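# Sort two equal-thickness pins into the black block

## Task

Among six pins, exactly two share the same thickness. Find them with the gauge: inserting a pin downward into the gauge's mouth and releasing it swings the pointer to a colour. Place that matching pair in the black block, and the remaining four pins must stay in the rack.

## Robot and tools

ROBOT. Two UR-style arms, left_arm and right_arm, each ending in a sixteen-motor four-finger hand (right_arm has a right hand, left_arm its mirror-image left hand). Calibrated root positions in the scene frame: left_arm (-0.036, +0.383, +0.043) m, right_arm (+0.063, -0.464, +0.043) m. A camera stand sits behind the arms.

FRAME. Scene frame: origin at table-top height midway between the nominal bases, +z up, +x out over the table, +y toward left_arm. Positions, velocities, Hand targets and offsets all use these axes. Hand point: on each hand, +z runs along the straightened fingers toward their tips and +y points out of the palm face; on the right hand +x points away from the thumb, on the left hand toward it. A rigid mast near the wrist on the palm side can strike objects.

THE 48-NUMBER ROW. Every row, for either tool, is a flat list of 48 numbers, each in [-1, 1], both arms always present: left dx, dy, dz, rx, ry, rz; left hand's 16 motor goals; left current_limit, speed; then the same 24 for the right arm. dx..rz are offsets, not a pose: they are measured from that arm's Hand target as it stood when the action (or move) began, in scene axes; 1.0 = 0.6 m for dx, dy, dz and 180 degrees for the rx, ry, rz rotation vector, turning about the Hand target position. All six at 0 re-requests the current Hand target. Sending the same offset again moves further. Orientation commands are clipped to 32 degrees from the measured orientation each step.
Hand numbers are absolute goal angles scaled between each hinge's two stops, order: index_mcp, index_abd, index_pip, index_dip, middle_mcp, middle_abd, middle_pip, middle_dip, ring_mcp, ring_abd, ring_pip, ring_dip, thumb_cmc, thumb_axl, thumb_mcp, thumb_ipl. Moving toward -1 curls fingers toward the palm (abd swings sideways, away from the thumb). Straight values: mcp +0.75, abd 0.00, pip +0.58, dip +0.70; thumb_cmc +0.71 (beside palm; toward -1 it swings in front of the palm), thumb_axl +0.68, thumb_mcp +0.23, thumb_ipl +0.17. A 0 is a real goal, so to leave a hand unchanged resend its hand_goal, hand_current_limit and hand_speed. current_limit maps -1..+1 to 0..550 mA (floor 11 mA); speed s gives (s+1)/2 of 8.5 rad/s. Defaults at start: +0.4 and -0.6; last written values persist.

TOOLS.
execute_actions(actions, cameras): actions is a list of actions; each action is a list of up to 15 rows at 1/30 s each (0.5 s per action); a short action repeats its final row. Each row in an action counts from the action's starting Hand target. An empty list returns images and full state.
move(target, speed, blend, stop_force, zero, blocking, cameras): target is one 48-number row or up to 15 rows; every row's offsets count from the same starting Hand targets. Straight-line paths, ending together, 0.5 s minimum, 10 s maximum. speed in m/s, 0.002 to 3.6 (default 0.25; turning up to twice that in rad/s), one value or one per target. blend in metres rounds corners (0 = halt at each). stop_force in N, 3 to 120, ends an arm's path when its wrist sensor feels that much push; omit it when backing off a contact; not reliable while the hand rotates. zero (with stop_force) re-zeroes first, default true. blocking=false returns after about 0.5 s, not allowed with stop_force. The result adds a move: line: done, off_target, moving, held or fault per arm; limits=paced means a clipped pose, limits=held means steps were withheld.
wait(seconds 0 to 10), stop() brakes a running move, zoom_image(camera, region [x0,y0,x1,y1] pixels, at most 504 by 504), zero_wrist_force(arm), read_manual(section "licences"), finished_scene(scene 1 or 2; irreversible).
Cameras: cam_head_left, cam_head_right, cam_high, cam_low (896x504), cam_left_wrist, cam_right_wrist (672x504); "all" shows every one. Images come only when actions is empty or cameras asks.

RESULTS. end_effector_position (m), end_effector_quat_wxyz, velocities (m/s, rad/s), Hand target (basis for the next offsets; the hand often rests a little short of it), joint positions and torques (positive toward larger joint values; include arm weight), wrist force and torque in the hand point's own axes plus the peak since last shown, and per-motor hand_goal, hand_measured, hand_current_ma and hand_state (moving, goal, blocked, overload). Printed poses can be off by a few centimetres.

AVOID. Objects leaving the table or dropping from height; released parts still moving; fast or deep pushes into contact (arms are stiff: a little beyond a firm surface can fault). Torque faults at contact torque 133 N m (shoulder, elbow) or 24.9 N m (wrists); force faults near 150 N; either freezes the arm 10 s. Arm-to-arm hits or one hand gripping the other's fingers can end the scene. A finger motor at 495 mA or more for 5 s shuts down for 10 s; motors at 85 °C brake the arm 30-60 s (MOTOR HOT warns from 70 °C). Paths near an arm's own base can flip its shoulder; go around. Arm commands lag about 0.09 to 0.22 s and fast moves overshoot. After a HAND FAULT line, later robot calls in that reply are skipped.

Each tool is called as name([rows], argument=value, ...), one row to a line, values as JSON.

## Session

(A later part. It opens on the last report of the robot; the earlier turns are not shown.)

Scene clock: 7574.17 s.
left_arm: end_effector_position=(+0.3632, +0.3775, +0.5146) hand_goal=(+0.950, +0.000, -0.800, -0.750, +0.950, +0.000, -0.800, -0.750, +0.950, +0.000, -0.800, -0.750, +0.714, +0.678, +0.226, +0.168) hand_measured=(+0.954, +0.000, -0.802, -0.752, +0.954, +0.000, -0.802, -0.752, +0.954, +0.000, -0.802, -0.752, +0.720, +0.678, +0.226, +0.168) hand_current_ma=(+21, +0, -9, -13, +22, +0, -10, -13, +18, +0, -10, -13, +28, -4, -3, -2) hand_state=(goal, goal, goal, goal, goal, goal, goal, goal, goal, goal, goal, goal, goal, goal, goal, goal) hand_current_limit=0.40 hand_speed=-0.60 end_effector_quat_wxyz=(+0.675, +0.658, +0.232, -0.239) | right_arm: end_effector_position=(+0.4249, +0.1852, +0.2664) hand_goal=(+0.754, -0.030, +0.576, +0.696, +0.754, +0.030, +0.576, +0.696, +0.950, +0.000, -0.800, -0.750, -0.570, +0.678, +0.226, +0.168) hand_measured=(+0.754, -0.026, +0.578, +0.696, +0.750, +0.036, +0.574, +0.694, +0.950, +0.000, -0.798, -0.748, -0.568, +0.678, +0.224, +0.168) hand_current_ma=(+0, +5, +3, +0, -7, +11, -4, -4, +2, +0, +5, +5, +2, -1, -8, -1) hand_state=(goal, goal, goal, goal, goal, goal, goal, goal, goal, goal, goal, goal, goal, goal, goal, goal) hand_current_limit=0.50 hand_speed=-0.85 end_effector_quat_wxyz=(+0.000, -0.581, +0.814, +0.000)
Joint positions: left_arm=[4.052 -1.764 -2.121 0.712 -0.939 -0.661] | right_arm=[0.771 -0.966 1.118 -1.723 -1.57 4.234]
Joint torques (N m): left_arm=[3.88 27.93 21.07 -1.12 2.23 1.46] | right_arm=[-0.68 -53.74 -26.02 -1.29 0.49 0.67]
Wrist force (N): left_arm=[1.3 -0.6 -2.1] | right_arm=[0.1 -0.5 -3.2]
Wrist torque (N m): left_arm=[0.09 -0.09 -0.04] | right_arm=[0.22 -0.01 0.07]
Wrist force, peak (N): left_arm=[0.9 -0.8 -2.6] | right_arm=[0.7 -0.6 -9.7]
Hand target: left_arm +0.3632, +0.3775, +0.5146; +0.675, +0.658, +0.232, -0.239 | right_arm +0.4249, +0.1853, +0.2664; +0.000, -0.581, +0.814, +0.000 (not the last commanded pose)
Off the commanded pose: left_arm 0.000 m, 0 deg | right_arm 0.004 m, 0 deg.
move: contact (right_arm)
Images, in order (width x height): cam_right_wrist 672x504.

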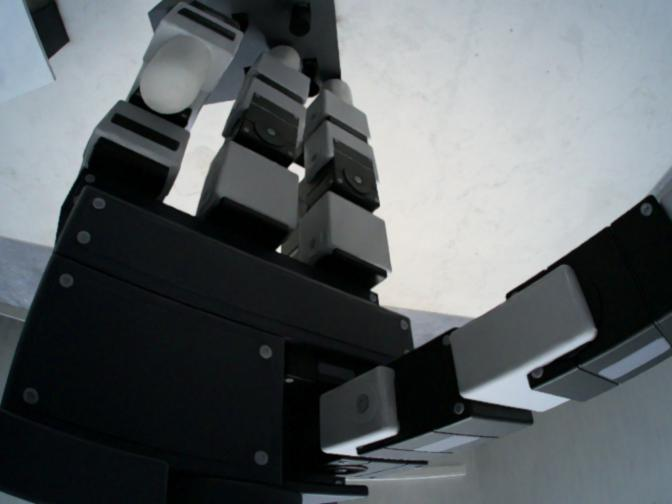

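Contact at the usual height. Grip.

move(target=[0,0,0,0,0,0, 0.95,0,-0.8,-0.75,0.95,0,-0.8,-0.75,0.95,0,-0.8,-0.75,0.714,0.678,0.226,0.168,0.4,-0.6, 0,0,0.0012,0,0,0, 0.754,-0.03,0.576,0.696,0.754,0.03,0.576,0.696,0.95,0,-0.8,-0.75,-0.571,0.678,0.226,0.168,0.5,-0.85], speed=0.01)

move(target=[0,0,0,0,0,0, 0.95,0,-0.8,-0.75,0.95,0,-0.8,-0.75,0.95,0,-0.8,-0.75,0.714,0.678,0.226,0.168,0.4,-0.6, 0,0,0,0,0,0, 0.754,-0.3,0.576,0.696,0.754,0.3,0.576,0.696,0.95,0,-0.8,-0.75,-0.571,0.678,0.226,0.168,0.65,-0.95], speed=0.01)

wait(seconds=0.7)

move([
  [0,0,0,0,0,0, 0.95,0,-0.8,-0.75,0.95,0,-0.8,-0.75,0.95,0,-0.8,-0.75,0.714,0.678,0.226,0.168,0.4,-0.6, 0,0,0.03,0,0,0, 0.754,-0.3,0.576,0.696,0.754,0.3,0.576,0.696,0.95,0,-0.8,-0.75,-0.571,0.678,0.226,0.168,0.65,-0.95],
  [0,0,0,0,0,0, 0.95,0,-0.8,-0.75,0.95,0,-0.8,-0.75,0.95,0,-0.8,-0.75,0.714,0.678,0.226,0.168,0.4,-0.6, 0,0,0.113,0,0,0, 0.754,-0.3,0.576,0.696,0.754,0.3,0.576,0.696,0.95,0,-0.8,-0.75,-0.571,0.678,0.226,0.168,0.65,-0.95],
], speed=[0.03,0.06], cameras=["cam_right_wrist","cam_left_wrist"])

zoom_image(camera="cam_right_wrist", region=[250, 0, 390, 120])

zoom_image(camera="cam_left_wrist", region=[140, 150, 240, 250])

Scene clock: 7584.07 s.
left_arm: end_effector_position=(+0.3632, +0.3775, +0.5146) hand_goal=(+0.950, +0.000, -0.800, -0.750, +0.950, +0.000, -0.800, -0.750, +0.950, +0.000, -0.800, -0.750, +0.714, +0.678, +0.226, +0.168) hand_measured=(+0.954, +0.000, -0.802, -0.752, +0.954, +0.000, -0.802, -0.752, +0.954, +0.000, -0.802, -0.752, +0.720, +0.678, +0.226, +0.168) hand_current_ma=(+21, +0, -9, -13, +22, +0, -10, -13, +18, +0, -10, -13, +28, -4, -3, -2) hand_state=(goal, goal, goal, goal, goal, goal, goal, goal, goal, goal, goal, goal, goal, goal, goal, goal) hand_current_limit=0.40 hand_speed=-0.60 end_effector_quat_wxyz=(+0.675, +0.658, +0.232, -0.239) | right_arm: end_effector_position=(+0.4249, +0.1853, +0.2671) hand_goal=(+0.754, -0.030, +0.576, +0.696, +0.754, +0.030, +0.576, +0.696, +0.950, +0.000, -0.800, -0.750, -0.570, +0.678, +0.226, +0.168) hand_measured=(+0.754, -0.026, +0.578, +0.696, +0.750, +0.032, +0.574, +0.694, +0.950, +0.000, -0.798, -0.748, -0.568, +0.678, +0.224, +0.168) hand_current_ma=(+0, +5, +3, +0, -7, +5, -4, -4, +2, +0, +5, +5, +2, -1, -8, -1) hand_state=(goal, goal, goal, goal, goal, goal, goal, goal, goal, goal, goal, goal, goal, goal, goal, goal) hand_current_limit=0.50 hand_speed=-0.85 end_effector_quat_wxyz=(+0.000, -0.581, +0.814, +0.000)
Joint positions: left_arm=[4.052 -1.764 -2.121 0.712 -0.939 -0.661] | right_arm=[0.771 -0.966 1.116 -1.721 -1.57 4.234]
Joint torques (N m): left_arm=[3.62 28.78 21.32 -1.13 2.13 1.48] | right_arm=[9.14 -54.44 -26.57 -1.51 0.64 0.89]
Wrist force (N): left_arm=[1.2 -0.8 -2.1] | right_arm=[-0.3 -0.5 -1.7]
Wrist torque (N m): left_arm=[0.07 -0.08 -0.05] | right_arm=[0.10 -0.01 0.03]
Wrist force, peak (N): left_arm=[1.1 -0.8 -2.5] | right_arm=[-0.3 -0.4 -3.3]
Hand target: left_arm +0.3632, +0.3775, +0.5146; +0.675, +0.658, +0.232, -0.239 | right_arm +0.4249, +0.1853, +0.2671; +0.000, -0.581, +0.814, +0.000
Off the commanded pose: left_arm 0.000 m, 0 deg | right_arm 0.000 m, 0 deg.
move: done

Scene clock: 7584.57 s.
left_arm: end_effector_position=(+0.3632, +0.3775, +0.5146) hand_goal=(+0.950, +0.000, -0.800, -0.750, +0.950, +0.000, -0.800, -0.750, +0.950, +0.000, -0.800, -0.750, +0.714, +0.678, +0.226, +0.168) hand_measured=(+0.954, +0.000, -0.802, -0.752, +0.954, +0.000, -0.802, -0.752, +0.954, +0.000, -0.802, -0.752, +0.720, +0.678, +0.226, +0.168) hand_current_ma=(+21, +0, -9, -13, +22, +0, -10, -13, +18, +0, -10, -13, +28, -4, -3, -2) hand_state=(goal, goal, goal, goal, goal, goal, goal, goal, goal, goal, goal, goal, goal, goal, goal, goal) hand_current_limit=0.40 hand_speed=-0.60 end_effector_quat_wxyz=(+0.675, +0.658, +0.232, -0.239) | right_arm: end_effector_position=(+0.4249, +0.1853, +0.2671) hand_goal=(+0.754, -0.300, +0.576, +0.696, +0.754, +0.300, +0.576, +0.696, +0.950, +0.000, -0.800, -0.750, -0.570, +0.678, +0.226, +0.168) hand_measured=(+0.754, -0.078, +0.578, +0.696, +0.750, +0.078, +0.574, +0.694, +0.950, +0.000, -0.798, -0.748, -0.568, +0.678, +0.224, +0.168) hand_current_ma=(+0, +128, +3, +0, -7, -134, -4, -4, +2, +0, +5, +5, +2, -1, -8, -1) hand_state=(goal, moving, goal, goal, goal, moving, goal, goal, goal, goal, goal, goal, goal, goal, goal, goal) hand_current_limit=0.65 hand_speed=-0.95 end_effector_quat_wxyz=(+0.000, -0.581, +0.814, +0.000)
Joint positions: left_arm=[4.052 -1.764 -2.121 0.712 -0.939 -0.661] | right_arm=[0.771 -0.966 1.116 -1.721 -1.57 4.234]
Joint torques (N m): left_arm=[3.74 27.73 20.52 -0.97 2.12 1.49] | right_arm=[7.42 -54.2 -26.78 -1.21 0.56 0.98]
Wrist force (N): left_arm=[1.0 -0.6 -2.1] | right_arm=[-0.5 -0.1 -1.6]
Wrist torque (N m): left_arm=[0.10 -0.06 -0.07] | right_arm=[0.15 0.02 0.03]
Wrist force, peak (N): left_arm=[1.3 -0.6 -2.1] | right_arm=[-0.3 -0.4 -2.1]
Hand target: left_arm +0.3632, +0.3775, +0.5146; +0.675, +0.658, +0.232, -0.239 | right_arm +0.4249, +0.1853, +0.2671; +0.000, -0.581, +0.814, +0.000
Off the commanded pose: left_arm 0.000 m, 0 deg | right_arm 0.000 m, 0 deg.
move: done

Scene clock: 7585.27 s.
left_arm: end_effector_position=(+0.3632, +0.3775, +0.5146) hand_goal=(+0.950, +0.000, -0.800, -0.750, +0.950, +0.000, -0.800, -0.750, +0.950, +0.000, -0.800, -0.750, +0.714, +0.678, +0.226, +0.168) hand_measured=(+0.954, +0.000, -0.802, -0.752, +0.954, +0.000, -0.802, -0.752, +0.954, +0.000, -0.802, -0.752, +0.720, +0.678, +0.226, +0.168) hand_current_ma=(+21, +0, -9, -13, +22, +0, -10, -13, +18, +0, -10, -13, +28, -4, -3, -2) hand_state=(goal, goal, goal, goal, goal, goal, goal, goal, goal, goal, goal, goal, goal, goal, goal, goal) hand_current_limit=0.40 hand_speed=-0.60 end_effector_quat_wxyz=(+0.675, +0.658, +0.232, -0.239) | right_arm: end_effector_position=(+0.4249, +0.1853, +0.2671) hand_goal=(+0.754, -0.300, +0.576, +0.696, +0.754, +0.300, +0.576, +0.696, +0.950, +0.000, -0.800, -0.750, -0.570, +0.678, +0.226, +0.168) hand_measured=(+0.754, -0.088, +0.578, +0.696, +0.750, +0.082, +0.574, +0.694, +0.950, +0.000, -0.798, -0.748, -0.568, +0.678, +0.224, +0.168) hand_current_ma=(+0, +454, +3, +0, -7, -454, -4, -4, +2, +0, +5, +5, +2, -1, -8, -1) hand_state=(goal, blocked, goal, goal, goal, blocked, goal, goal, goal, goal, goal, goal, goal, goal, goal, goal) hand_current_limit=0.65 hand_speed=-0.95 end_effector_quat_wxyz=(+0.000, -0.581, +0.814, +0.000)
Joint positions: left_arm=[4.052 -1.764 -2.121 0.712 -0.939 -0.661] | right_arm=[0.771 -0.966 1.116 -1.721 -1.57 4.234]
Joint torques (N m): left_arm=[3.51 28.15 21.53 -1.17 2.38 1.56] | right_arm=[7.83 -54.52 -26.61 -1.33 0.54 0.85]
Wrist force (N): left_arm=[1.0 -0.7 -2.1] | right_arm=[-0.5 -0.5 -2.0]
Wrist torque (N m): left_arm=[0.09 -0.06 -0.07] | right_arm=[0.13 0.03 0.01]
Wrist force, peak (N): left_arm=[1.0 -1.0 -2.3] | right_arm=[-0.5 -0.5 -2.0]
Hand target: left_arm +0.3632, +0.3775, +0.5146; +0.675, +0.658, +0.232, -0.239 | right_arm +0.4249, +0.1853, +0.2671; +0.000, -0.581, +0.814, +0.000
Off the commanded pose: left_arm 0.000 m, 0 deg | right_arm 0.000 m, 0 deg.
wait: 0.70 s; at rest by 0.17 s

Scene clock: 7587.60 s.
left_arm: end_effector_position=(+0.3632, +0.3775, +0.5146) hand_goal=(+0.950, +0.000, -0.800, -0.750, +0.950, +0.000, -0.800, -0.750, +0.950, +0.000, -0.800, -0.750, +0.714, +0.678, +0.226, +0.168) hand_measured=(+0.954, +0.000, -0.802, -0.752, +0.954, +0.000, -0.802, -0.752, +0.954, +0.000, -0.802, -0.752, +0.720, +0.678, +0.226, +0.168) hand_current_ma=(+21, +0, -9, -13, +22, +0, -10, -13, +18, +0, -10, -13, +28, -4, -3, -2) hand_state=(goal, goal, goal, goal, goal, goal, goal, goal, goal, goal, goal, goal, goal, goal, goal, goal) hand_current_limit=0.40 hand_speed=-0.60 end_effector_quat_wxyz=(+0.675, +0.658, +0.232, -0.239) | right_arm: end_effector_position=(+0.4249, +0.1853, +0.3348) hand_goal=(+0.754, -0.300, +0.576, +0.696, +0.754, +0.300, +0.576, +0.696, +0.950, +0.000, -0.800, -0.750, -0.570, +0.678, +0.226, +0.168) hand_measured=(+0.754, -0.088, +0.578, +0.696, +0.750, +0.082, +0.574, +0.694, +0.950, +0.000, -0.798, -0.748, -0.568, +0.678, +0.224, +0.168) hand_current_ma=(+0, +454, +3, +0, -7, -454, -4, -4, +2, +0, +5, +5, +2, -1, -8, -1) hand_state=(goal, blocked, goal, goal, goal, blocked, goal, goal, goal, goal, goal, goal, goal, goal, goal, goal) hand_current_limit=0.65 hand_speed=-0.95 end_effector_quat_wxyz=(+0.000, -0.581, +0.814, +0.000)
Joint positions: left_arm=[4.052 -1.764 -2.121 0.712 -0.939 -0.661] | right_arm=[0.771 -0.979 0.963 -1.556 -1.57 4.234]
Joint torques (N m): left_arm=[4 28.79 21.81 -1.34 2.34 1.48] | right_arm=[-6.03 -37.93 -25.77 -1.1 -2.07 -1.11]
Wrist force (N): left_arm=[1.1 -0.7 -1.9] | right_arm=[-0.5 -0.4 -1.9]
Wrist torque (N m): left_arm=[0.07 -0.07 -0.05] | right_arm=[0.15 0.04 0.00]
Wrist force, peak (N): left_arm=[1.3 -0.9 -2.4] | right_arm=[-0.4 -0.6 -2.1]
Hand target: left_arm +0.3632, +0.3775, +0.5146; +0.675, +0.658, +0.232, -0.239 | right_arm +0.4249, +0.1853, +0.3349; +0.000, -0.581, +0.814, +0.000
Off the commanded pose: left_arm 0.000 m, 0 deg | right_arm 0.000 m, 0 deg.
move: done
Images, in order (width x height): cam_left_wrist 672x504, cam_right_wrist 672x504.

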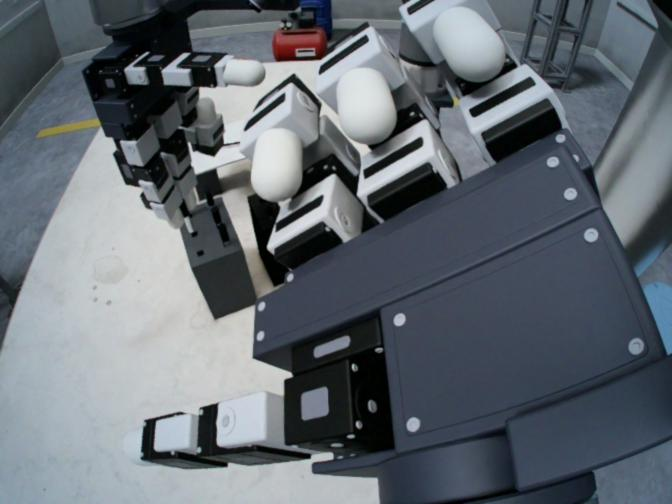

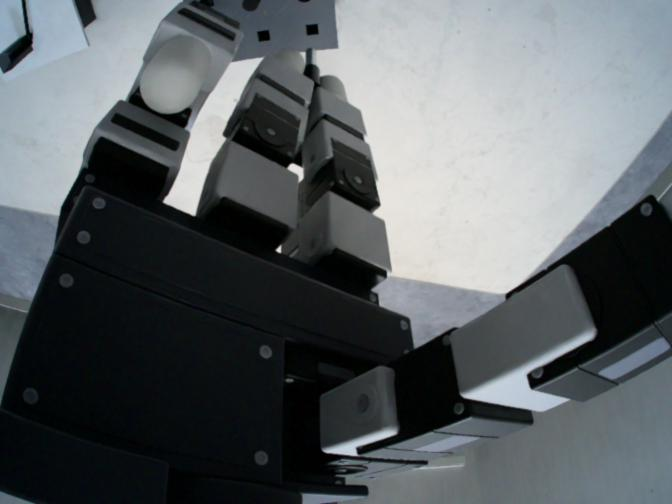

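Scaled by 3.600 from the camera's 672x504 image, which has a finer 960x720 frame.

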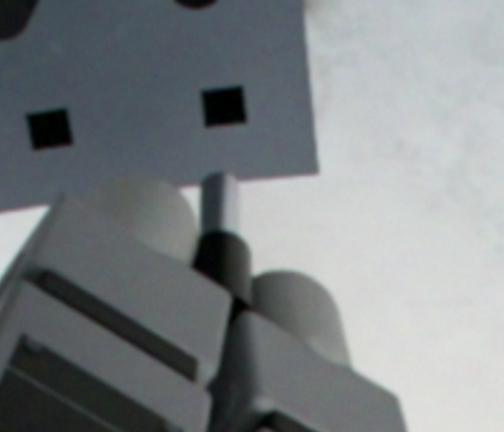

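Scaled by 5.040 from the camera's 672x504 image, which has a finer 960x720 frame.

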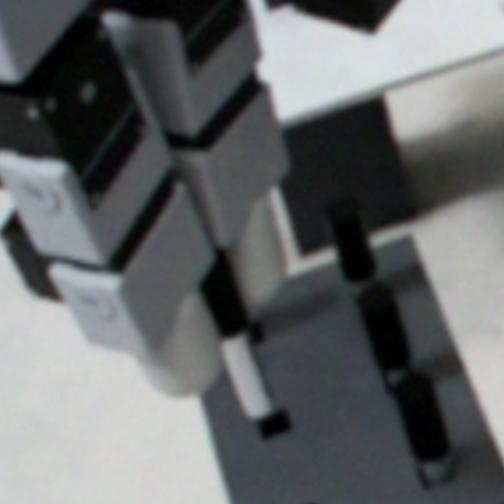

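move([
  [0,0,0,0,0,0, 0.95,0,-0.8,-0.75,0.95,0,-0.8,-0.75,0.95,0,-0.8,-0.75,0.714,0.678,0.226,0.168,0.4,-0.6, 0.02,-0.08,0.025,0,0,0, 0.754,-0.3,0.576,0.696,0.754,0.3,0.576,0.696,0.95,0,-0.8,-0.75,-0.571,0.678,0.226,0.168,0.65,-0.95],
  [0,0,0,0,0,0, 0.95,0,-0.8,-0.75,0.95,0,-0.8,-0.75,0.95,0,-0.8,-0.75,0.714,0.678,0.226,0.168,0.4,-0.6, 0.1078,-0.4618,0.01,0,0,0, 0.754,-0.3,0.576,0.696,0.754,0.3,0.576,0.696,0.95,0,-0.8,-0.75,-0.571,0.678,0.226,0.168,0.65,-0.95],
  [0,0,0,0,0,0, 0.95,0,-0.8,-0.75,0.95,0,-0.8,-0.75,0.95,0,-0.8,-0.75,0.714,0.678,0.226,0.168,0.4,-0.6, 0.1078,-0.4618,-0.0643,0,0,0, 0.754,-0.3,0.576,0.696,0.754,0.3,0.576,0.696,0.95,0,-0.8,-0.75,-0.571,0.678,0.226,0.168,0.65,-0.95],
], speed=[0.1,0.15,0.05], blend=[0.01,0.005,0], cameras=["cam_right_wrist","cam_left_wrist"])

zoom_image(camera="cam_right_wrist", region=[290, 20, 335, 65])

zoom_image(camera="cam_left_wrist", region=[178, 112, 214, 154])

Scene clock: 7601.07 s.
left_arm: end_effector_position=(+0.3632, +0.3775, +0.5146) hand_goal=(+0.950, +0.000, -0.800, -0.750, +0.950, +0.000, -0.800, -0.750, +0.950, +0.000, -0.800, -0.750, +0.714, +0.678, +0.226, +0.168) hand_measured=(+0.954, +0.000, -0.802, -0.752, +0.954, +0.000, -0.802, -0.752, +0.954, +0.000, -0.802, -0.752, +0.720, +0.678, +0.226, +0.168) hand_current_ma=(+21, +0, -9, -13, +22, +0, -10, -13, +18, +0, -10, -13, +28, -4, -3, -2) hand_state=(goal, goal, goal, goal, goal, goal, goal, goal, goal, goal, goal, goal, goal, goal, goal, goal) hand_current_limit=0.40 hand_speed=-0.60 end_effector_quat_wxyz=(+0.675, +0.658, +0.232, -0.239) | right_arm: end_effector_position=(+0.4896, -0.0918, +0.2965) hand_goal=(+0.754, -0.300, +0.576, +0.696, +0.754, +0.300, +0.576, +0.696, +0.950, +0.000, -0.800, -0.750, -0.570, +0.678, +0.226, +0.168) hand_measured=(+0.754, -0.088, +0.578, +0.696, +0.750, +0.082, +0.574, +0.694, +0.950, +0.000, -0.798, -0.748, -0.568, +0.678, +0.224, +0.168) hand_current_ma=(+0, +454, +3, +0, -7, -454, -4, -4, +2, +0, +5, +5, +2, -1, -8, -1) hand_state=(goal, blocked, goal, goal, goal, blocked, goal, goal, goal, goal, goal, goal, goal, goal, goal, goal) hand_current_limit=0.65 hand_speed=-0.95 end_effector_quat_wxyz=(+0.000, -0.581, +0.814, +0.000) end_effector_velocity=(+0.000, +0.000, -0.001) end_effector_angular_velocity=(+0.001, -0.002, -0.002)
Joint positions: left_arm=[4.052 -1.764 -2.121 0.712 -0.939 -0.661] | right_arm=[0.356 -1.335 1.574 -1.81 -1.57 3.819]
Joint velocities: left_arm=[within noise] | right_arm=[0 0 0.003 -0.005 0 0.002]
Joint torques (N m): left_arm=[3.22 28.38 21.33 -1.4 2.13 1.48] | right_arm=[-10.31 -23.08 -15.1 -4.08 2.71 -1.34]
Wrist force (N): left_arm=[1.1 -0.8 -2.2] | right_arm=[-0.8 0.0 -1.2]
Wrist torque (N m): left_arm=[0.08 -0.07 -0.06] | right_arm=[0.13 0.09 0.00]
Wrist force, peak (N): left_arm=[0.9 -0.6 -2.6] | right_arm=[-0.7 -0.3 -2.0]
Hand target: left_arm +0.3632, +0.3775, +0.5146; +0.675, +0.658, +0.232, -0.239 | right_arm +0.4896, -0.0918, +0.2963; +0.000, -0.581, +0.814, +0.000
Off the commanded pose: left_arm 0.000 m, 0 deg | right_arm 0.000 m, 0 deg.
move: done
Images, in order (width x height): cam_left_wrist 672x504, cam_right_wrist 672x504.

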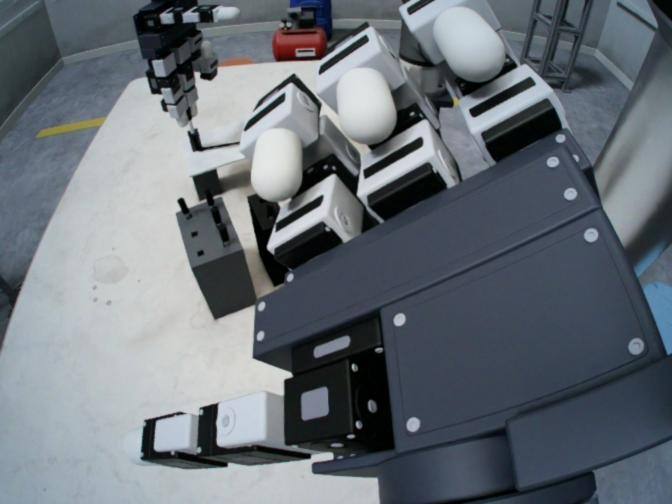

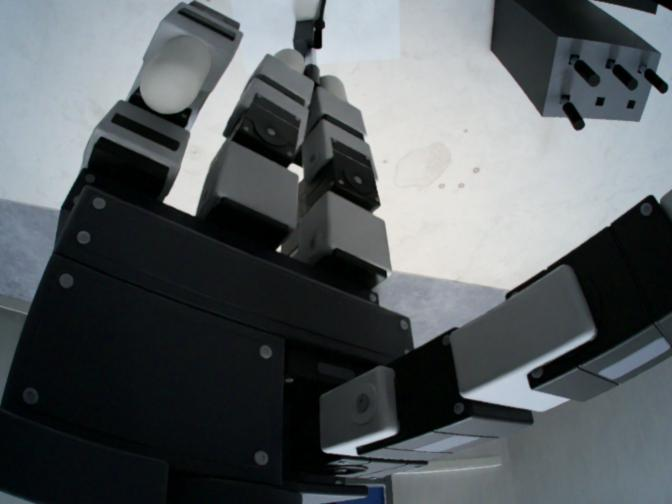

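Scaled by 11.200 from the camera's 672x504 image, which has a finer 960x720 frame.

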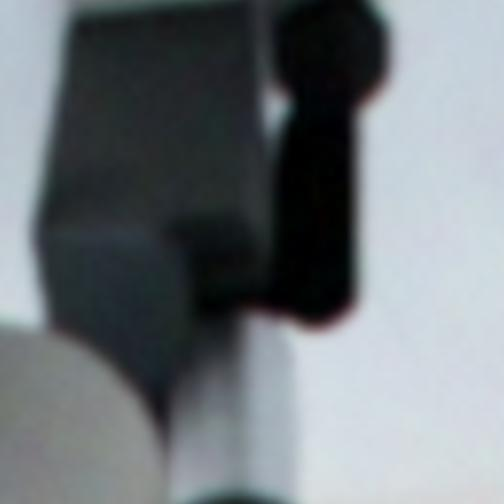

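Scaled by 12.000 from the camera's 672x504 image, which has a finer 960x720 frame.

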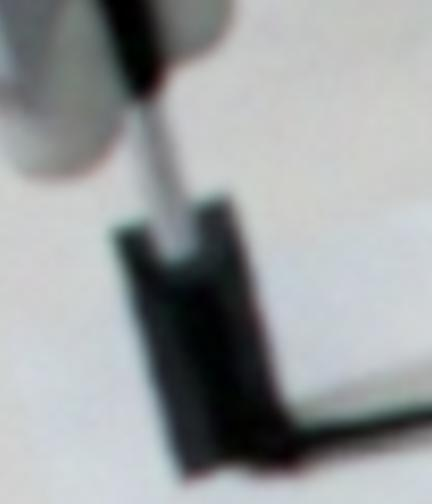

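execute_actions(actions=[], cameras=["cam_right_wrist","cam_left_wrist"])

zoom_image(camera="cam_right_wrist", region=[290, 20, 335, 65])

zoom_image(camera="cam_left_wrist", region=[178, 112, 214, 154])

Scene clock: 7630.00 s.
left_arm: end_effector_position=(+0.3632, +0.3775, +0.5146) hand_goal=(+0.950, +0.000, -0.800, -0.750, +0.950, +0.000, -0.800, -0.750, +0.950, +0.000, -0.800, -0.750, +0.714, +0.678, +0.226, +0.168) hand_measured=(+0.954, +0.000, -0.802, -0.752, +0.954, +0.000, -0.802, -0.752, +0.954, +0.000, -0.802, -0.752, +0.720, +0.678, +0.226, +0.168) hand_current_ma=(+21, +0, -9, -13, +22, +0, -10, -13, +18, +0, -10, -13, +28, -4, -3, -2) hand_state=(goal, goal, goal, goal, goal, goal, goal, goal, goal, goal, goal, goal, goal, goal, goal, goal) hand_current_limit=0.40 hand_speed=-0.60 end_effector_quat_wxyz=(+0.675, +0.658, +0.232, -0.239) | right_arm: end_effector_position=(+0.4896, -0.0918, +0.2963) hand_goal=(+0.754, -0.300, +0.576, +0.696, +0.754, +0.300, +0.576, +0.696, +0.950, +0.000, -0.800, -0.750, -0.570, +0.678, +0.226, +0.168) hand_measured=(+0.754, -0.088, +0.578, +0.696, +0.750, +0.082, +0.574, +0.694, +0.950, +0.000, -0.798, -0.748, -0.568, +0.678, +0.224, +0.168) hand_current_ma=(+0, +454, +3, +0, -7, -454, -4, -4, +2, +0, +5, +5, +2, -1, -8, -1) hand_state=(goal, blocked, goal, goal, goal, blocked, goal, goal, goal, goal, goal, goal, goal, goal, goal, goal) hand_current_limit=0.65 hand_speed=-0.95 end_effector_quat_wxyz=(+0.000, -0.581, +0.814, +0.000)
Joint positions: left_arm=[4.052 -1.764 -2.121 0.712 -0.939 -0.661] | right_arm=[0.356 -1.335 1.574 -1.81 -1.57 3.819]
Joint velocities: within noise
Joint torques (N m): left_arm=[3.88 27.84 21.18 -1.46 2.1 1.45] | right_arm=[-10.2 -23.42 -14.62 -3.82 2.56 -0.59]
Motor temperatures (°C): left_arm=[27 29 25 29 32 30] | right_arm=[26 30 30 36 37 34]
Wrist force (N): left_arm=[1.0 -0.6 -2.4] | right_arm=[-0.5 -0.4 -1.0]
Wrist torque (N m): left_arm=[0.11 -0.07 -0.07] | right_arm=[0.06 0.05 0.02]
Wrist force, peak (N): left_arm=[1.1 -0.7 -2.4] | right_arm=[-1.0 -0.3 -1.6]
Hand target: left_arm +0.3632, +0.3775, +0.5146; +0.675, +0.658, +0.232, -0.239 | right_arm +0.4896, -0.0918, +0.2963; +0.000, -0.581, +0.814, +0.000
Off the commanded pose: left_arm 0.000 m, 0 deg | right_arm 0.000 m, 0 deg.
Images, in order (width x height): cam_left_wrist 672x504, cam_right_wrist 672x504.

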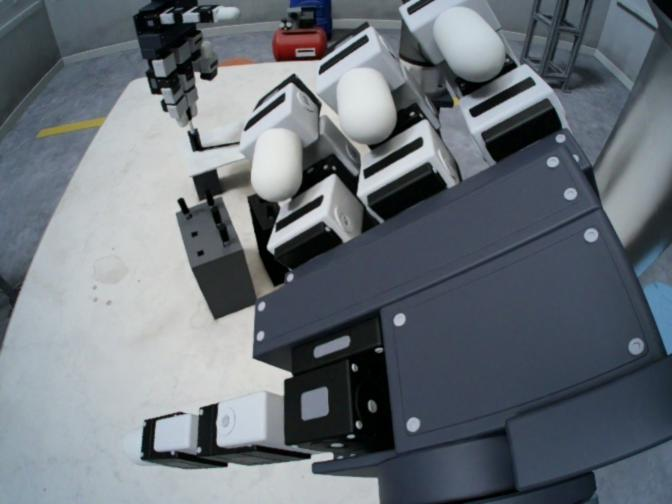

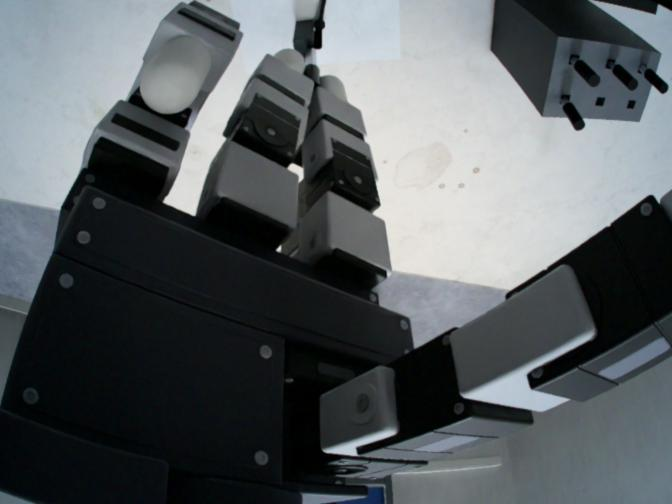

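Scaled by 11.200 from the camera's 672x504 image, which has a finer 960x720 frame.

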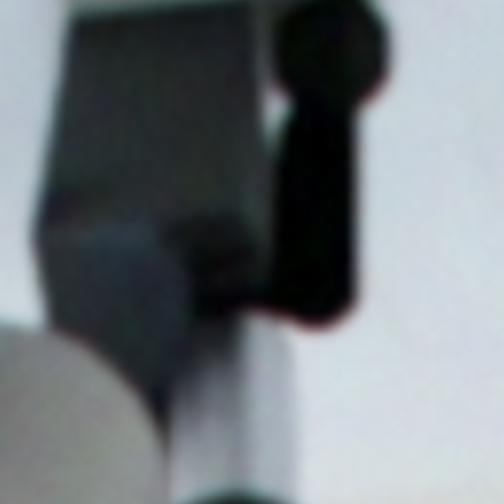

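Scaled by 12.000 from the camera's 672x504 image, which has a finer 960x720 frame.

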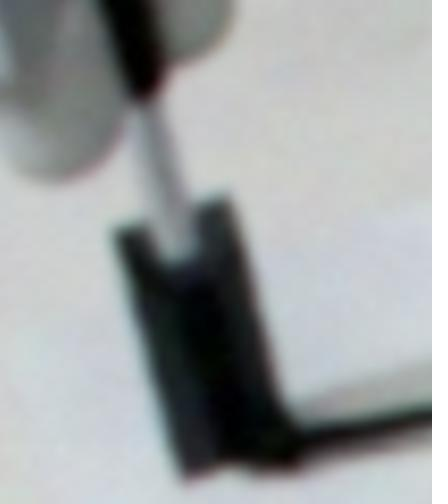

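move(target=[0,0,0,0,0,0, 0.95,0,-0.8,-0.75,0.95,0,-0.8,-0.75,0.95,0,-0.8,-0.75,0.714,0.678,0.226,0.168,0.4,-0.6, 0,0,-0.02,0,0,0, 0.754,-0.3,0.576,0.696,0.754,0.3,0.576,0.696,0.95,0,-0.8,-0.75,-0.571,0.678,0.226,0.168,0.65,-0.95], stop_force=6, speed=0.008, cameras=["cam_right_wrist","cam_left_wrist"])

zoom_image(camera="cam_right_wrist", region=[290, 20, 335, 65])

Scene clock: 7636.43 s.
left_arm: end_effector_position=(+0.3632, +0.3775, +0.5146) hand_goal=(+0.950, +0.000, -0.800, -0.750, +0.950, +0.000, -0.800, -0.750, +0.950, +0.000, -0.800, -0.750, +0.714, +0.678, +0.226, +0.168) hand_measured=(+0.954, +0.000, -0.802, -0.752, +0.954, +0.000, -0.802, -0.752, +0.954, +0.000, -0.802, -0.752, +0.720, +0.678, +0.226, +0.168) hand_current_ma=(+21, +0, -9, -13, +22, +0, -10, -13, +18, +0, -10, -13, +28, -4, -3, -2) hand_state=(goal, goal, goal, goal, goal, goal, goal, goal, goal, goal, goal, goal, goal, goal, goal, goal) hand_current_limit=0.40 hand_speed=-0.60 end_effector_quat_wxyz=(+0.675, +0.658, +0.232, -0.239) | right_arm: end_effector_position=(+0.4896, -0.0918, +0.2873) hand_goal=(+0.754, -0.300, +0.576, +0.696, +0.754, +0.300, +0.576, +0.696, +0.950, +0.000, -0.800, -0.750, -0.570, +0.678, +0.226, +0.168) hand_measured=(+0.754, -0.088, +0.578, +0.696, +0.748, +0.084, +0.574, +0.694, +0.950, +0.000, -0.798, -0.748, -0.568, +0.678, +0.224, +0.168) hand_current_ma=(+0, +454, +2, +0, -17, -454, -6, -4, +2, +0, +5, +5, +2, -1, -8, -1) hand_state=(goal, blocked, goal, goal, goal, blocked, goal, goal, goal, goal, goal, goal, goal, goal, goal, goal) hand_current_limit=0.65 hand_speed=-0.95 end_effector_quat_wxyz=(+0.000, -0.581, +0.814, +0.000)
Joint positions: left_arm=[4.052 -1.764 -2.121 0.712 -0.939 -0.661] | right_arm=[0.356 -1.33 1.591 -1.833 -1.57 3.819]
Joint torques (N m): left_arm=[3.35 28.39 20.59 -1.63 2.14 1.45] | right_arm=[-9.05 -39.7 -25.54 -1.36 2.15 0.6]
Wrist force (N): left_arm=[0.6 -0.9 -2.1] | right_arm=[-0.6 -0.1 -2.0]
Wrist torque (N m): left_arm=[0.06 -0.02 -0.09] | right_arm=[0.15 0.10 0.02]
Wrist force, peak (N): left_arm=[1.0 -0.6 -2.6] | right_arm=[-0.4 -0.1 -10.5]
Hand target: left_arm +0.3632, +0.3775, +0.5146; +0.675, +0.658, +0.232, -0.239 | right_arm +0.4896, -0.0918, +0.2873; +0.000, -0.581, +0.814, +0.000 (not the last commanded pose)
Off the commanded pose: left_arm 0.000 m, 0 deg | right_arm 0.003 m, 0 deg.
move: contact (right_arm)
Images, in order (width x height): cam_left_wrist 672x504, cam_right_wrist 672x504.

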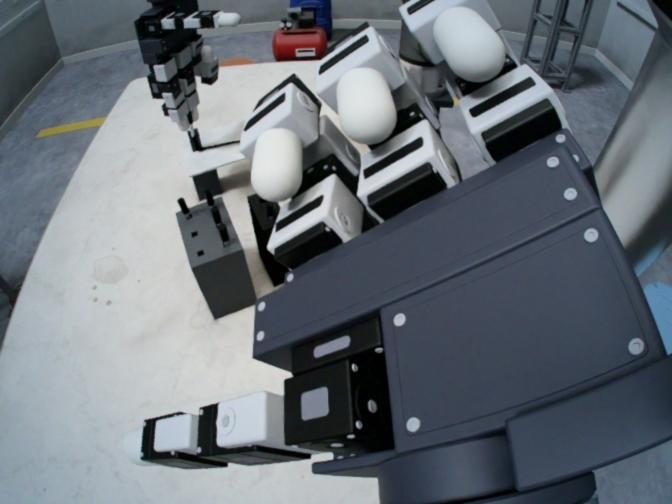

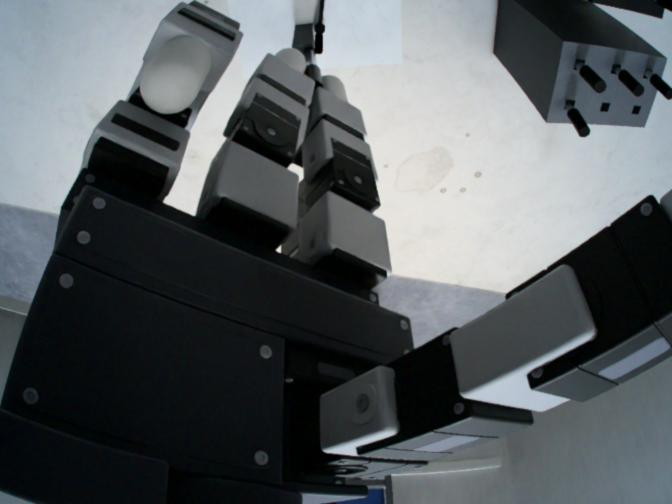

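Scaled by 11.200 from the camera's 672x504 image, which has a finer 960x720 frame.

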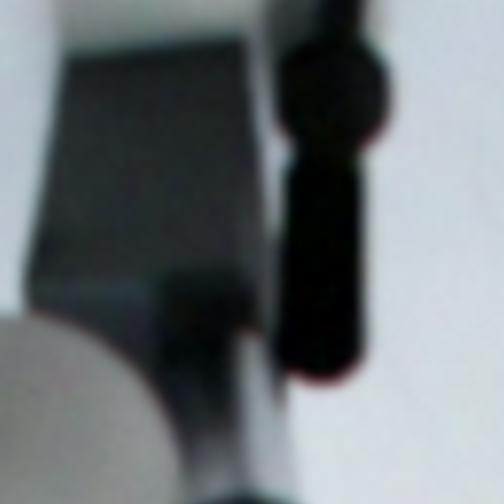

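move(target=[0,0,0,0,0,0, 0.95,0,-0.8,-0.75,0.95,0,-0.8,-0.75,0.95,0,-0.8,-0.75,0.714,0.678,0.226,0.168,0.4,-0.6, 0,0,-0.0195,0,0,0, 0.754,-0.3,0.576,0.696,0.754,0.3,0.576,0.696,0.95,0,-0.8,-0.75,-0.571,0.678,0.226,0.168,0.65,-0.95], stop_force=14, speed=0.005, cameras=["cam_right_wrist","cam_left_wrist"])

zoom_image(camera="cam_right_wrist", region=[290, 20, 335, 65])

zoom_image(camera="cam_left_wrist", region=[178, 112, 214, 154])

Scene clock: 7645.23 s.
left_arm: end_effector_position=(+0.3632, +0.3775, +0.5146) hand_goal=(+0.950, +0.000, -0.800, -0.750, +0.950, +0.000, -0.800, -0.750, +0.950, +0.000, -0.800, -0.750, +0.714, +0.678, +0.226, +0.168) hand_measured=(+0.954, +0.000, -0.802, -0.752, +0.954, +0.000, -0.802, -0.752, +0.954, +0.000, -0.802, -0.752, +0.720, +0.678, +0.226, +0.168) hand_current_ma=(+21, +0, -9, -13, +22, +0, -10, -13, +18, +0, -10, -13, +28, -4, -3, -2) hand_state=(goal, goal, goal, goal, goal, goal, goal, goal, goal, goal, goal, goal, goal, goal, goal, goal) hand_current_limit=0.40 hand_speed=-0.60 end_effector_quat_wxyz=(+0.675, +0.658, +0.232, -0.239) | right_arm: end_effector_position=(+0.4896, -0.0918, +0.2756) hand_goal=(+0.754, -0.300, +0.576, +0.696, +0.754, +0.300, +0.576, +0.696, +0.950, +0.000, -0.800, -0.750, -0.570, +0.678, +0.226, +0.168) hand_measured=(+0.760, -0.088, +0.578, +0.696, +0.740, +0.088, +0.568, +0.692, +0.950, +0.000, -0.798, -0.748, -0.568, +0.678, +0.224, +0.168) hand_current_ma=(+17, +454, +5, -1, -41, -454, -19, -7, +2, +0, +5, +5, +2, -1, -8, -1) hand_state=(goal, blocked, goal, goal, goal, blocked, goal, goal, goal, goal, goal, goal, goal, goal, goal, goal) hand_current_limit=0.65 hand_speed=-0.95 end_effector_quat_wxyz=(+0.000, -0.581, +0.814, +0.000)
Joint positions: left_arm=[4.052 -1.764 -2.121 0.712 -0.939 -0.661] | right_arm=[0.356 -1.322 1.613 -1.862 -1.57 3.819]
Joint torques (N m): left_arm=[2.73 27.84 21.04 -1.63 2.2 1.46] | right_arm=[-8.48 -22.31 -14.47 -3.85 -2.41 -0.17]
Wrist force (N): left_arm=[0.9 -0.8 -2.3] | right_arm=[-0.3 -0.5 -2.9]
Wrist torque (N m): left_arm=[0.10 -0.05 -0.08] | right_arm=[0.22 0.09 0.03]
Wrist force, peak (N): left_arm=[1.2 -0.9 -2.5] | right_arm=[-2.0 0.3 -13.5]
Hand target: left_arm +0.3632, +0.3775, +0.5146; +0.675, +0.658, +0.232, -0.239 | right_arm +0.4896, -0.0918, +0.2756; +0.000, -0.581, +0.814, +0.000
Off the commanded pose: left_arm 0.000 m, 0 deg | right_arm 0.000 m, 0 deg.
move: done
Images, in order (width x height): cam_left_wrist 672x504, cam_right_wrist 672x504.

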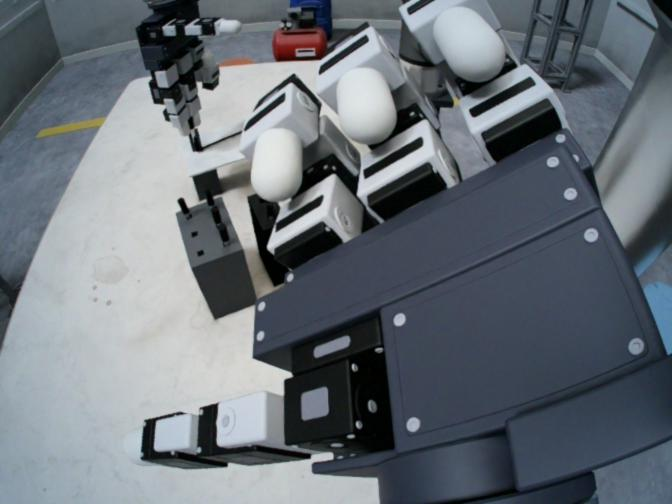

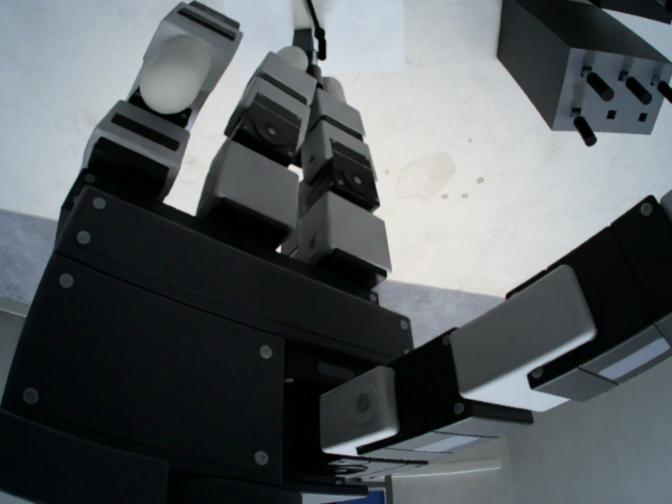

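Scaled by 11.200 from the camera's 672x504 image, which has a finer 960x720 frame.

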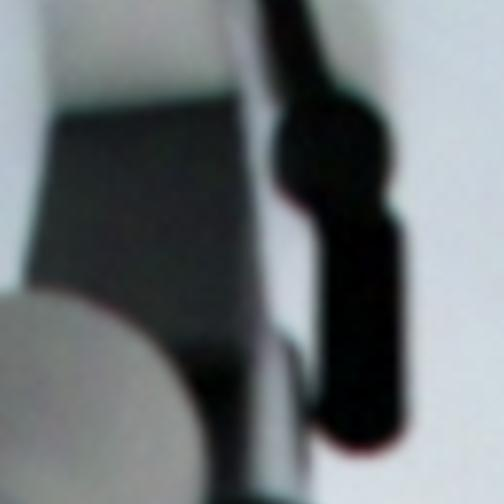

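Scaled by 12.000 from the camera's 672x504 image, which has a finer 960x720 frame.

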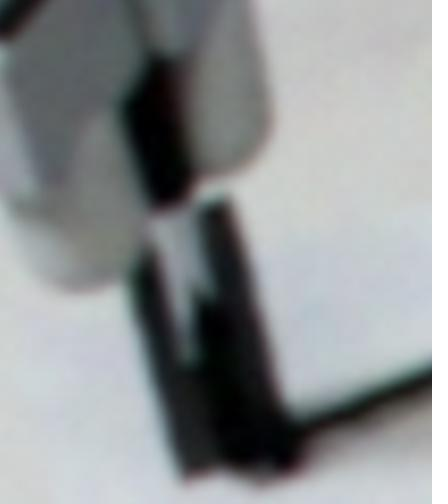

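move([
  [0,0,0,0,0,0, 0.95,0,-0.8,-0.75,0.95,0,-0.8,-0.75,0.95,0,-0.8,-0.75,0.714,0.678,0.226,0.168,0.4,-0.6, 0,0,0.001,0,0,0, 0.754,-0.05,0.576,0.696,0.754,0.05,0.576,0.696,0.95,0,-0.8,-0.75,-0.571,0.678,0.226,0.168,0.5,-0.9],
  [0,0,0,0,0,0, 0.95,0,-0.8,-0.75,0.95,0,-0.8,-0.75,0.95,0,-0.8,-0.75,0.714,0.678,0.226,0.168,0.4,-0.6, 0.0001,0,0.001,0,0,0, 0.754,-0.01,0.576,0.696,0.754,0.01,0.576,0.696,0.95,0,-0.8,-0.75,-0.571,0.678,0.226,0.168,0.5,-0.9],
  [0,0,0,0,0,0, 0.95,0,-0.8,-0.75,0.95,0,-0.8,-0.75,0.95,0,-0.8,-0.75,0.714,0.678,0.226,0.168,0.4,-0.6, 0.0016,-0.0045,0.001,0,0,0, 0.754,0,0.576,0.696,0.754,0,0.576,0.696,0.95,0,-0.8,-0.75,-0.571,0.678,0.226,0.168,0.5,-0.9],
  [0,0,0,0,0,0, 0.95,0,-0.8,-0.75,0.95,0,-0.8,-0.75,0.95,0,-0.8,-0.75,0.714,0.678,0.226,0.168,0.4,-0.6, 0.0016,-0.0045,0.051,0,0,0, 0.754,0,0.576,0.696,0.754,0,0.576,0.696,0.95,0,-0.8,-0.75,-0.571,0.678,0.226,0.168,0.5,-0.9],
], speed=[0.01,0.01,0.01,0.03], cameras=["all"])

zoom_image(camera="cam_head_left", region=[468, 212, 500, 240])

zoom_image(camera="cam_head_right", region=[472, 210, 508, 242])

zoom_image(camera="cam_right_wrist", region=[250, 0, 390, 120])

Scene clock: 7658.17 s.
left_arm: end_effector_position=(+0.3632, +0.3775, +0.5146) hand_goal=(+0.950, +0.000, -0.800, -0.750, +0.950, +0.000, -0.800, -0.750, +0.950, +0.000, -0.800, -0.750, +0.714, +0.678, +0.226, +0.168) hand_measured=(+0.954, +0.000, -0.802, -0.752, +0.954, +0.000, -0.802, -0.752, +0.954, +0.000, -0.802, -0.752, +0.720, +0.678, +0.226, +0.168) hand_current_ma=(+21, +0, -9, -13, +22, +0, -10, -13, +18, +0, -10, -13, +28, -4, -3, -2) hand_state=(goal, goal, goal, goal, goal, goal, goal, goal, goal, goal, goal, goal, goal, goal, goal, goal) hand_current_limit=0.40 hand_speed=-0.60 end_effector_quat_wxyz=(+0.675, +0.658, +0.232, -0.239) | right_arm: end_effector_position=(+0.4906, -0.0945, +0.3060) hand_goal=(+0.754, +0.000, +0.576, +0.696, +0.754, +0.000, +0.576, +0.696, +0.950, +0.000, -0.800, -0.750, -0.570, +0.678, +0.226, +0.168) hand_measured=(+0.754, -0.002, +0.578, +0.696, +0.750, +0.004, +0.572, +0.694, +0.950, +0.000, -0.798, -0.748, -0.568, +0.678, +0.224, +0.168) hand_current_ma=(+1, -5, +3, +0, -11, +5, -6, -5, +2, +0, +5, +5, +2, -1, -8, -1) hand_state=(goal, goal, goal, goal, goal, goal, goal, goal, goal, goal, goal, goal, goal, goal, goal, goal) hand_current_limit=0.50 hand_speed=-0.90 end_effector_quat_wxyz=(+0.000, -0.581, +0.814, +0.000)
Joint positions: left_arm=[4.052 -1.764 -2.121 0.712 -0.939 -0.661] | right_arm=[0.351 -1.342 1.557 -1.787 -1.57 3.814]
Joint torques (N m): left_arm=[3.75 28.68 20.31 -1.7 2.11 1.39] | right_arm=[-8.99 -39.26 -26.67 -1.17 1.27 -0.88]
Wrist force (N): left_arm=[0.7 -0.7 -2.3] | right_arm=[-0.7 0.1 -1.4]
Wrist torque (N m): left_arm=[0.10 -0.03 -0.08] | right_arm=[0.15 0.08 0.01]
Wrist force, peak (N): left_arm=[1.2 -0.8 -2.6] | right_arm=[-0.9 0.0 -3.6]
Hand target: left_arm +0.3632, +0.3775, +0.5146; +0.675, +0.658, +0.232, -0.239 | right_arm +0.4906, -0.0945, +0.3062; +0.000, -0.581, +0.814, +0.000
Off the commanded pose: left_arm 0.000 m, 0 deg | right_arm 0.000 m, 0 deg.
move: done

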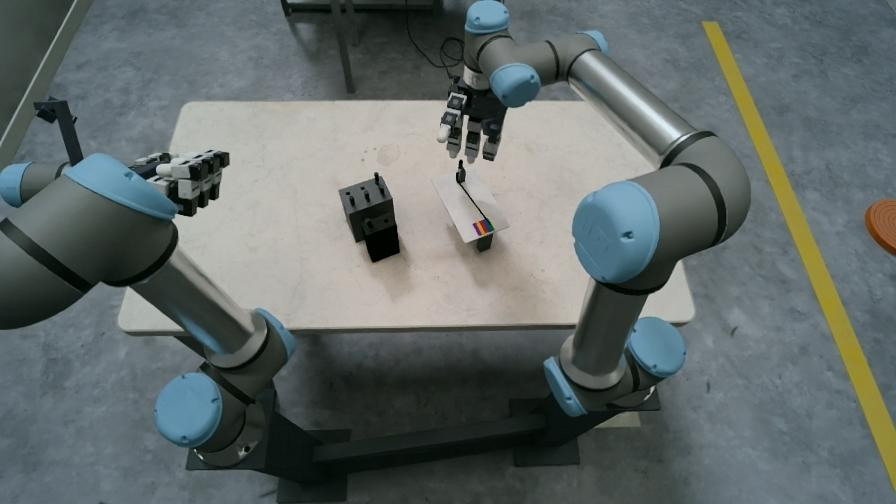

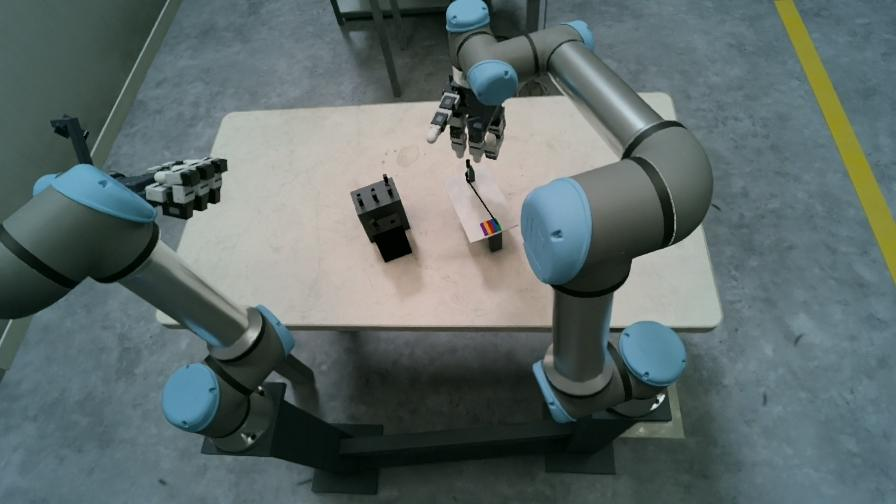

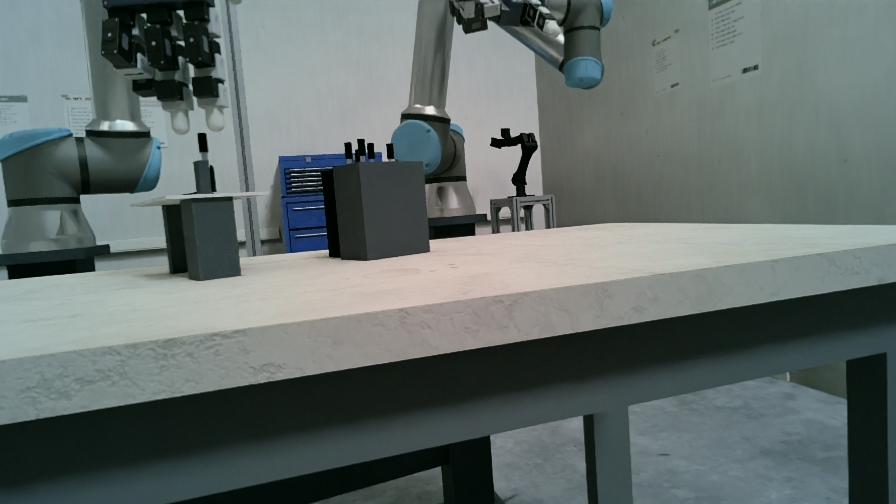

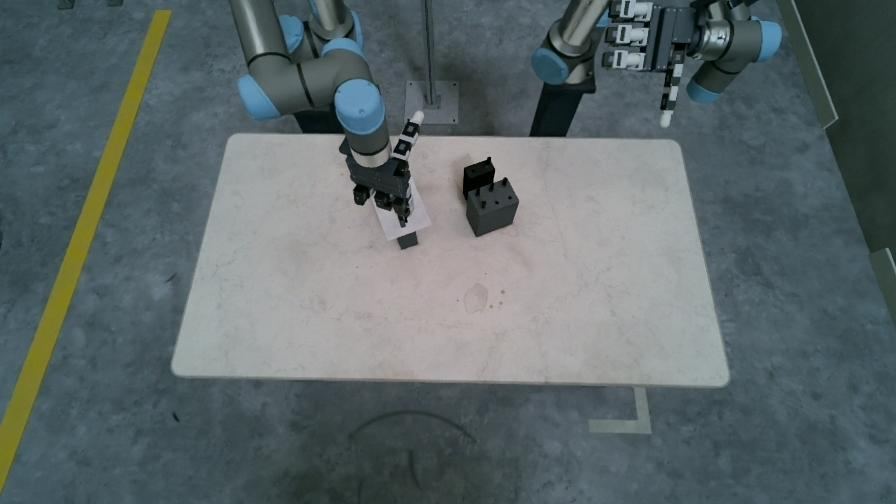

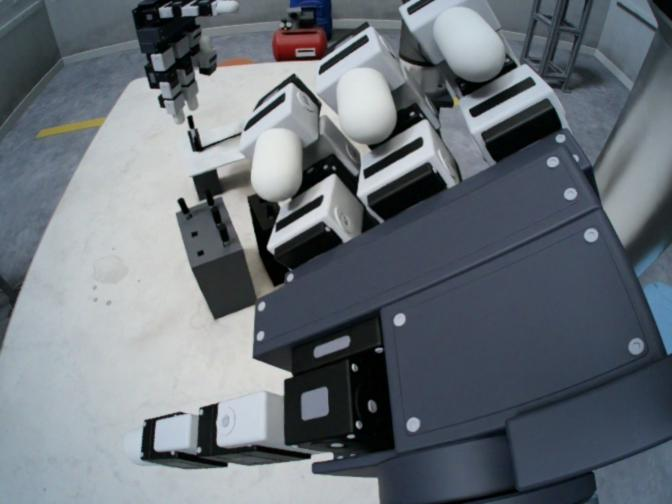

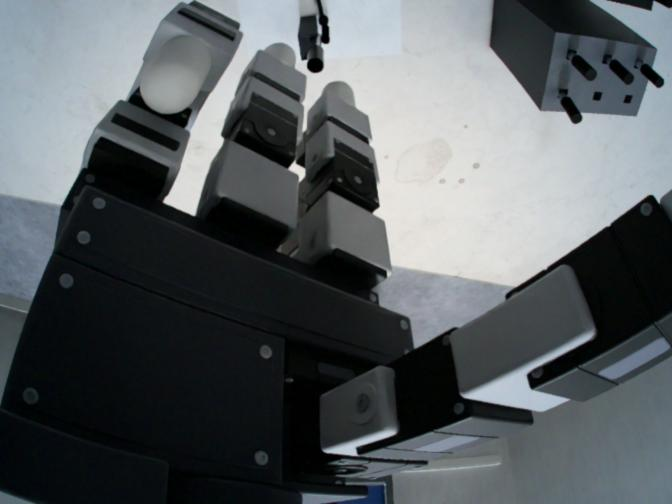

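Scaled by 15.750.

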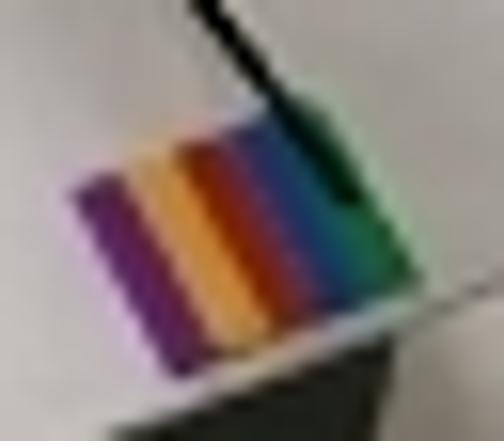

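Scaled by 14.000.

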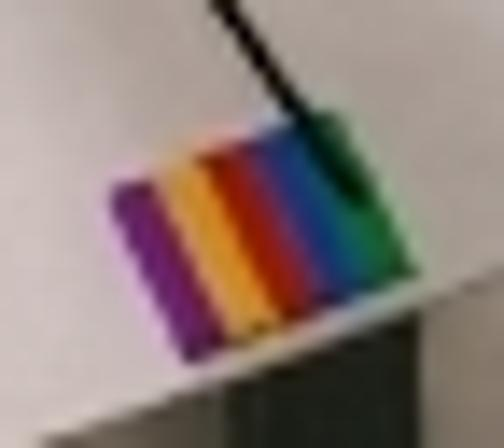

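Scaled by 3.600 from the camera's 672x504 image, which has a finer 960x720 frame.

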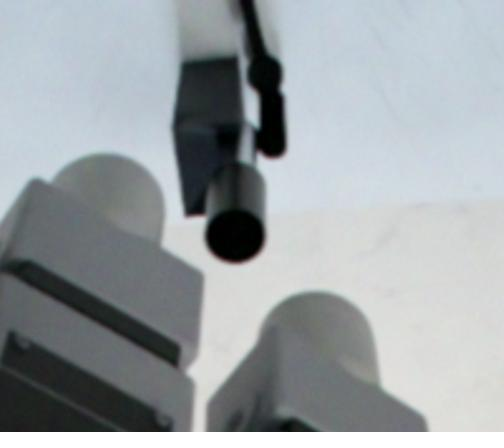

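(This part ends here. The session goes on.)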